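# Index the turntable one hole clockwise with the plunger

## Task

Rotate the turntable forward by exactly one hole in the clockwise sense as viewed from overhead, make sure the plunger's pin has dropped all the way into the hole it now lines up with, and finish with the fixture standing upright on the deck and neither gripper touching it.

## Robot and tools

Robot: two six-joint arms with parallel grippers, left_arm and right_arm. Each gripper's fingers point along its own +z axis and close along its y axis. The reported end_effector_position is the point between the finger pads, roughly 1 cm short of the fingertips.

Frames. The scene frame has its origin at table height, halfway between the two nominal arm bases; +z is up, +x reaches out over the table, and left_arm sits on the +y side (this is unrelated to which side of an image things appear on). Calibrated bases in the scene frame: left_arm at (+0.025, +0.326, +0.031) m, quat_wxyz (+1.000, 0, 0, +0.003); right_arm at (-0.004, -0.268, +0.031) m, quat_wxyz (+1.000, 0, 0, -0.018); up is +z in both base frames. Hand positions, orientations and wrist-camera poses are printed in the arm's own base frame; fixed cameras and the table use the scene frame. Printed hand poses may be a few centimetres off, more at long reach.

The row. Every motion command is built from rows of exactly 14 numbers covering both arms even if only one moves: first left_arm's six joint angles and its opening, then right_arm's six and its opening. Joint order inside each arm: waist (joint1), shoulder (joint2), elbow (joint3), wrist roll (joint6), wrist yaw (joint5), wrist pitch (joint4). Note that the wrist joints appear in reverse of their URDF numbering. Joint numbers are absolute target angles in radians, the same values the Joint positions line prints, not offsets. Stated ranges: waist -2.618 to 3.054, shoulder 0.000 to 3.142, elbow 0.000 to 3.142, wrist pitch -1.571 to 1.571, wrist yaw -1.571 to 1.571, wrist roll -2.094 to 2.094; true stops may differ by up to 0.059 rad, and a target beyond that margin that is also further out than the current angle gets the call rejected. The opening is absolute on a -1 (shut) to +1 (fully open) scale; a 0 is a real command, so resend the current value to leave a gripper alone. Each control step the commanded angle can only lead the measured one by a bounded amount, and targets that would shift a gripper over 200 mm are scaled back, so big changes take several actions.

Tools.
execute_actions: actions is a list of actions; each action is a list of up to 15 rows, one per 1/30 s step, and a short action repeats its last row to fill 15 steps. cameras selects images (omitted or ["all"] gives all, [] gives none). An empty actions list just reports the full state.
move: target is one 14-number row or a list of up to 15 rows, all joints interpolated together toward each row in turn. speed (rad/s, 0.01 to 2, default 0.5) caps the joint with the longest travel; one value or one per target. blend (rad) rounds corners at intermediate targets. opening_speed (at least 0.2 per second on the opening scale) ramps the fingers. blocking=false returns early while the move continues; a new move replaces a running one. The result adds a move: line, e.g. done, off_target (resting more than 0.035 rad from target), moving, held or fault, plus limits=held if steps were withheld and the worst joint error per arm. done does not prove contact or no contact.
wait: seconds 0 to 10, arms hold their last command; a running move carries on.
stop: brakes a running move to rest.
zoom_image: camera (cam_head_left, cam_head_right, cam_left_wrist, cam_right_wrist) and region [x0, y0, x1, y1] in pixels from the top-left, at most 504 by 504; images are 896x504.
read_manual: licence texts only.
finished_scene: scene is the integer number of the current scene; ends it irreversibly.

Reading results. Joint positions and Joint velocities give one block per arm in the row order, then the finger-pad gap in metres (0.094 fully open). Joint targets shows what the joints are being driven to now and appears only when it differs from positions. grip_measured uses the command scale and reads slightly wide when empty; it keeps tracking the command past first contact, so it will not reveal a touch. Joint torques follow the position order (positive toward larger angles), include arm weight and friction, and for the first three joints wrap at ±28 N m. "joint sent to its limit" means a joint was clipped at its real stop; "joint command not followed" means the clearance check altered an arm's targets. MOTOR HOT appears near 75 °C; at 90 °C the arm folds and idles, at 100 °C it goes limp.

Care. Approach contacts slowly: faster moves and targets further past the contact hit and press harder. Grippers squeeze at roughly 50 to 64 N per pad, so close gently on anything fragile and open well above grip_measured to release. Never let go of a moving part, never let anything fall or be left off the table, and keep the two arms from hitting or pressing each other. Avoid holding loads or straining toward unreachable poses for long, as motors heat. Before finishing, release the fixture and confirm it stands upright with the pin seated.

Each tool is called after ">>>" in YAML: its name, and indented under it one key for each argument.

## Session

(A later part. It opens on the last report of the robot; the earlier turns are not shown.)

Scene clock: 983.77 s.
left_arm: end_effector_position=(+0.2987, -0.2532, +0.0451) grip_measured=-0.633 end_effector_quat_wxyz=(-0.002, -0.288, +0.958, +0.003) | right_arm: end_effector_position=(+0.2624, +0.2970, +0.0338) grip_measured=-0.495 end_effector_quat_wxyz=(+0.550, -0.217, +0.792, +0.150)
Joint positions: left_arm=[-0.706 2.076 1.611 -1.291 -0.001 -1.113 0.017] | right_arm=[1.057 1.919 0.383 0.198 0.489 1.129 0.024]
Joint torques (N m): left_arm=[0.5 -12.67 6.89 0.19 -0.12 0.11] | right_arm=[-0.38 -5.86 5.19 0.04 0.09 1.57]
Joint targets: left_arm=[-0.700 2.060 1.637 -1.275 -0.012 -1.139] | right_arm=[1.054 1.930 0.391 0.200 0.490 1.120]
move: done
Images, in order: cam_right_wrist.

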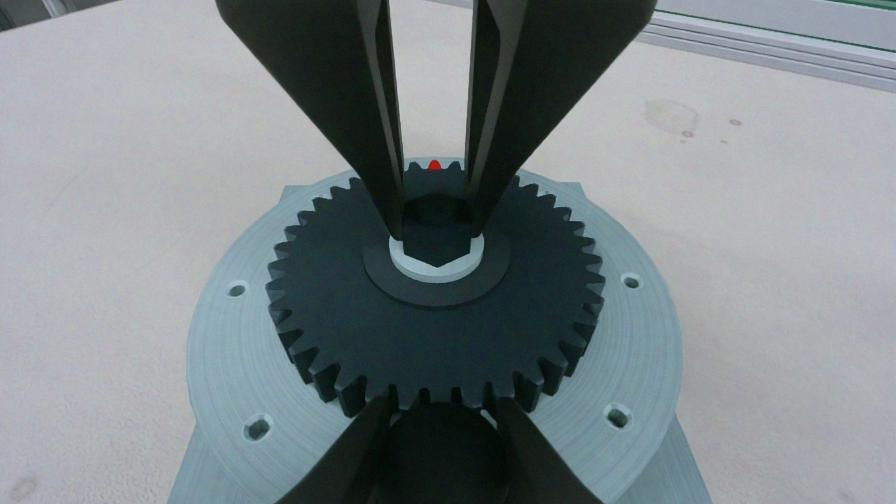

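>>> move:
  target: [-0.7,2.06,1.637,-1.275,-0.012,-1.139,-0.25,1.054,1.93,0.391,0.2,0.49,1.12,0.2]
  opening_speed: 0.4
  cameras: ["cam_right_wrist"]

>>> move:
  target: [-0.7,2.06,1.637,-1.275,-0.012,-1.139,-0.25,1.138,1.66,0.205,0.2,0.49,1.065,0.3]
  speed: 0.25
  cameras: ["cam_left_wrist","cam_right_wrist"]

>>> zoom_image:
  camera: "cam_right_wrist"
  region: [380, 250, 580, 450]

Scene clock: 1000.43 s.
Heat: left arm: 45 °C; right arm: 49 °C.
move: done
Images, in order: cam_right_wrist.

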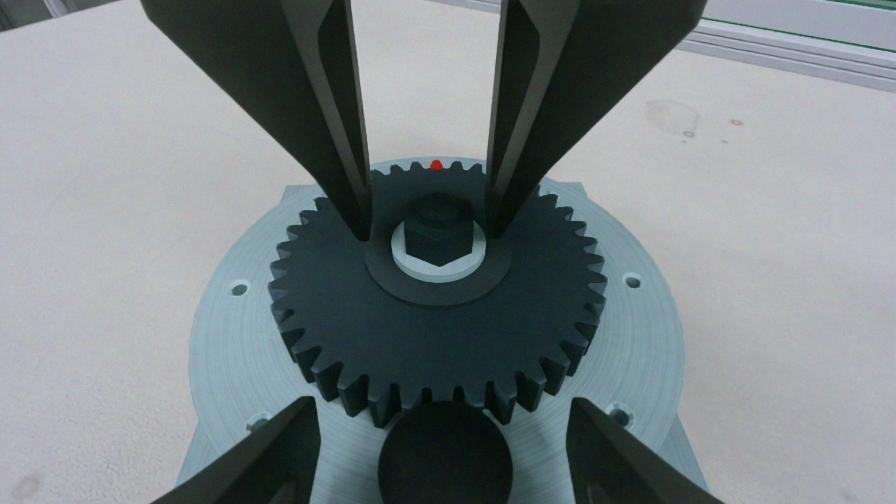

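Scene clock: 1002.00 s.
left_arm: end_effector_position=(+0.2976, -0.2522, +0.0451) grip_measured=-0.252 end_effector_quat_wxyz=(-0.003, -0.285, +0.958, +0.006) | right_arm: end_effector_position=(+0.2220, +0.2766, +0.0582) grip_measured=+0.298 end_effector_quat_wxyz=(+0.551, -0.240, +0.780, +0.176)
Joint positions: left_arm=[-0.706 2.076 1.611 -1.285 -0.001 -1.119 0.035] | right_arm=[1.13 1.679 0.214 0.198 0.489 1.081 0.061]
Joint torques (N m): left_arm=[0.51 -12.62 6.89 0.12 -0.11 0.14] | right_arm=[0.76 -6.43 4.12 0.04 0.1 1.54]
Joint targets: left_arm=[-0.700 2.060 1.637 -1.275 -0.012 -1.139] | right_arm=[1.138 1.660 0.205 0.200 0.490 1.065]
move: done
Images, in order: cam_left_wrist, cam_right_wrist.

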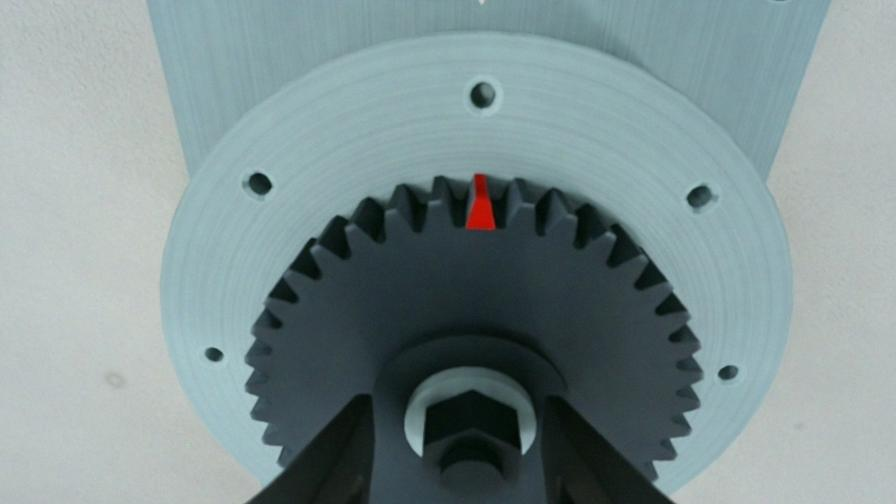

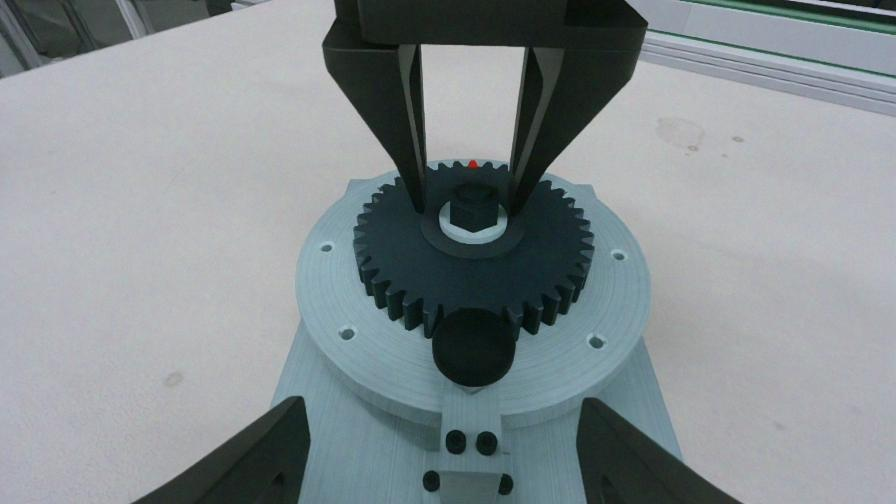

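Scaled by 2.520 from the camera's 896x504 image, which has a finer 1280x720 frame.

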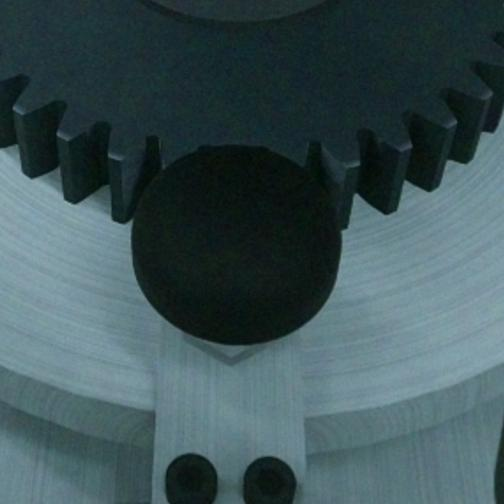

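>>> move:
  target:
    - [-0.7,2.06,1.637,-1.275,-0.012,-1.139,0.1,1.138,1.66,0.205,0.2,0.49,1.065,0.3]
    - [-0.7,2.0,1.77,-1.275,-0.012,-1.32,0.1,1.138,1.66,0.205,0.2,0.49,1.065,0.3]
  speed: 0.15
  cameras: ["cam_left_wrist","cam_right_wrist"]

>>> move:
  target:
    - [-0.7,1.8,1.8,-1.0,0,-1.4,0.5,1.138,1.2,0.2,0.2,0.49,0.4,0.3]
    - [-0.1,1.545,0.6,0,0,0.6,1,0.3,1.53,0.3,0.1,0.2,1.1,1]
  speed: 0.6

>>> zoom_image:
  camera: "cam_head_left"
  region: [380, 265, 500, 370]

Scene clock: 1021.43 s.
move: off_target (left_arm); left_arm: the shoulder is farthest, 0.036 rad from its target
Images, in order: cam_left_wrist, cam_right_wrist.

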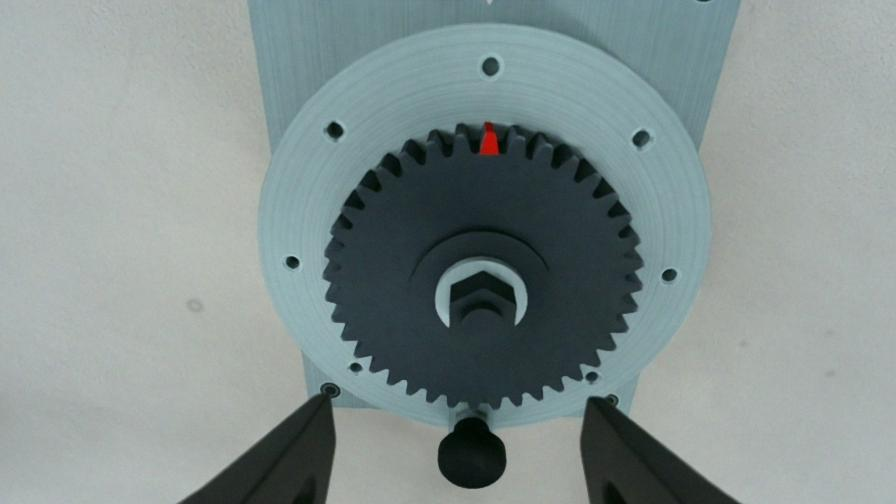

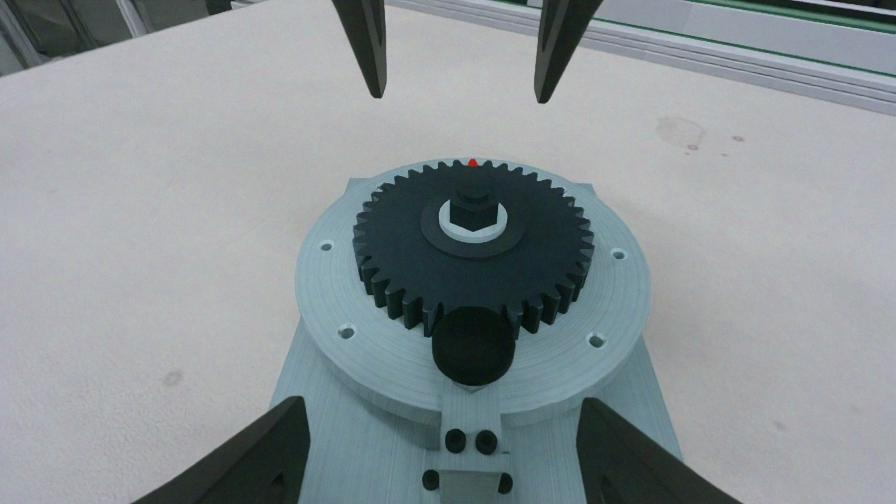

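Scene clock: 1027.30 s.
left_arm: end_effector_position=(+0.4392, -0.0451, +0.1247) grip_measured=+0.998 end_effector_quat_wxyz=(+0.561, +0.039, +0.826, -0.032) | right_arm: end_effector_position=(+0.3782, +0.0819, +0.1364) grip_measured=+0.998 end_effector_quat_wxyz=(+0.655, -0.005, +0.754, +0.058)
Joint positions: left_arm=[-0.105 1.574 0.613 -0.009 0 0.584 0.094] | right_arm=[0.307 1.517 0.281 0.11 0.211 1.097 0.094]
Joint torques (N m): left_arm=[0.4 -9.33 3.99 0.11 -0.01 2.35] | right_arm=[-0.77 -3.66 8.27 -0.08 -0.09 1.79]
Joint targets: left_arm=[-0.100 1.545 0.600 0.000 0.000 0.600] | right_arm=[0.300 1.530 0.300 0.100 0.200 1.100]
move: done

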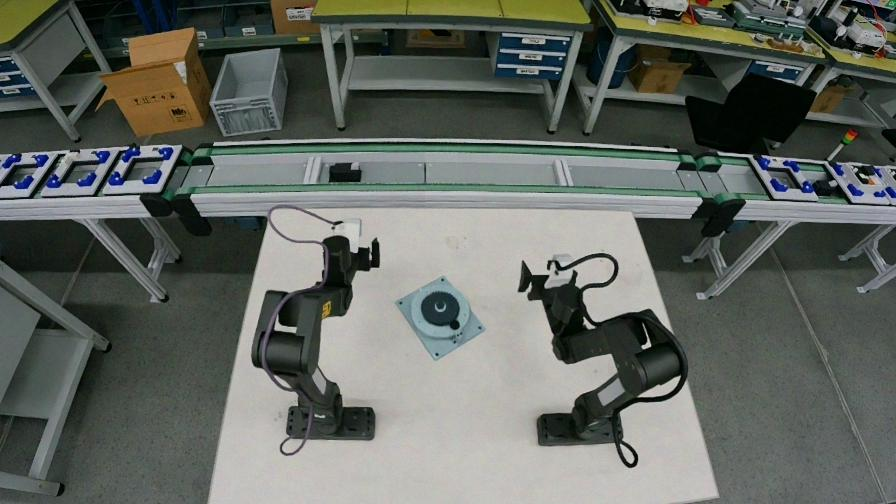

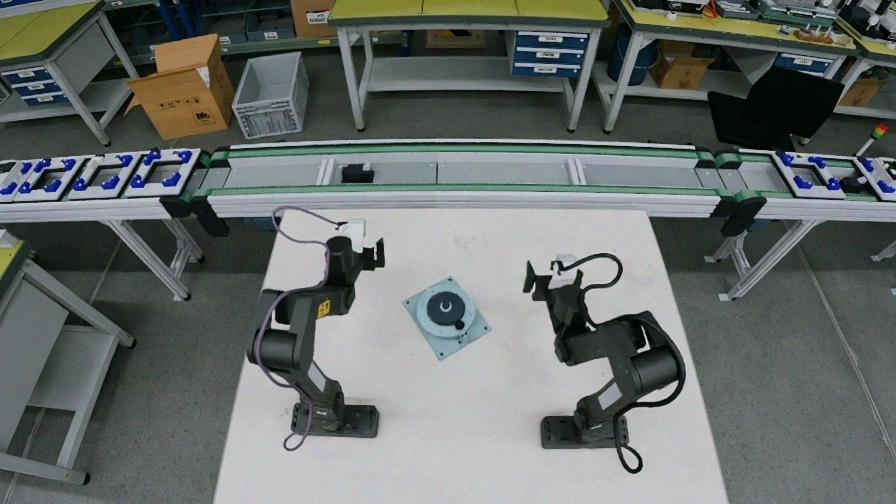

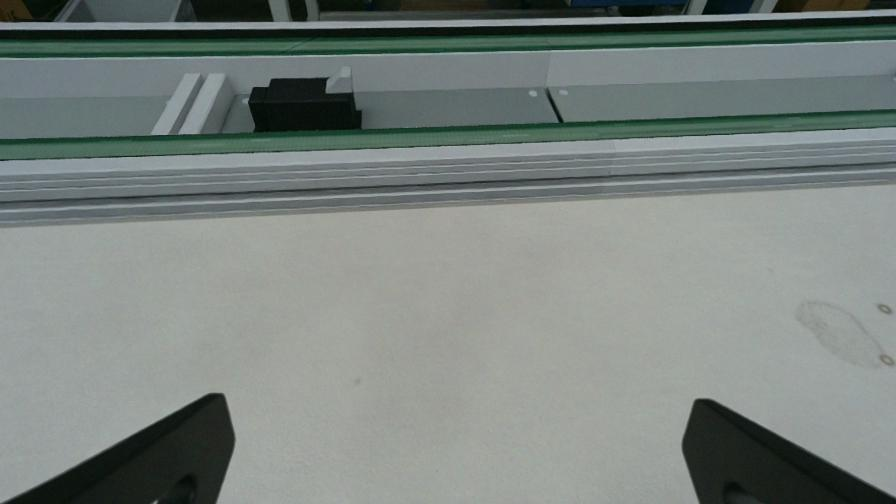

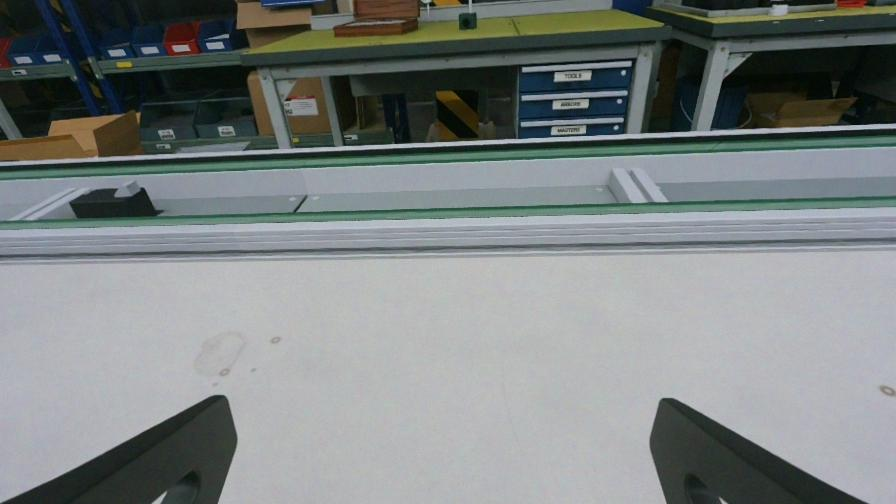

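Scaled by 4.200 from the camera's 896x504 image, which has a finer 1280x720 frame.

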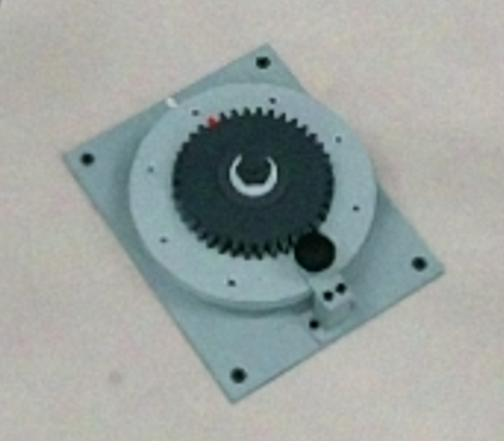

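>>> finished_scene:
  scene: 1

The scene is finished: the task was done.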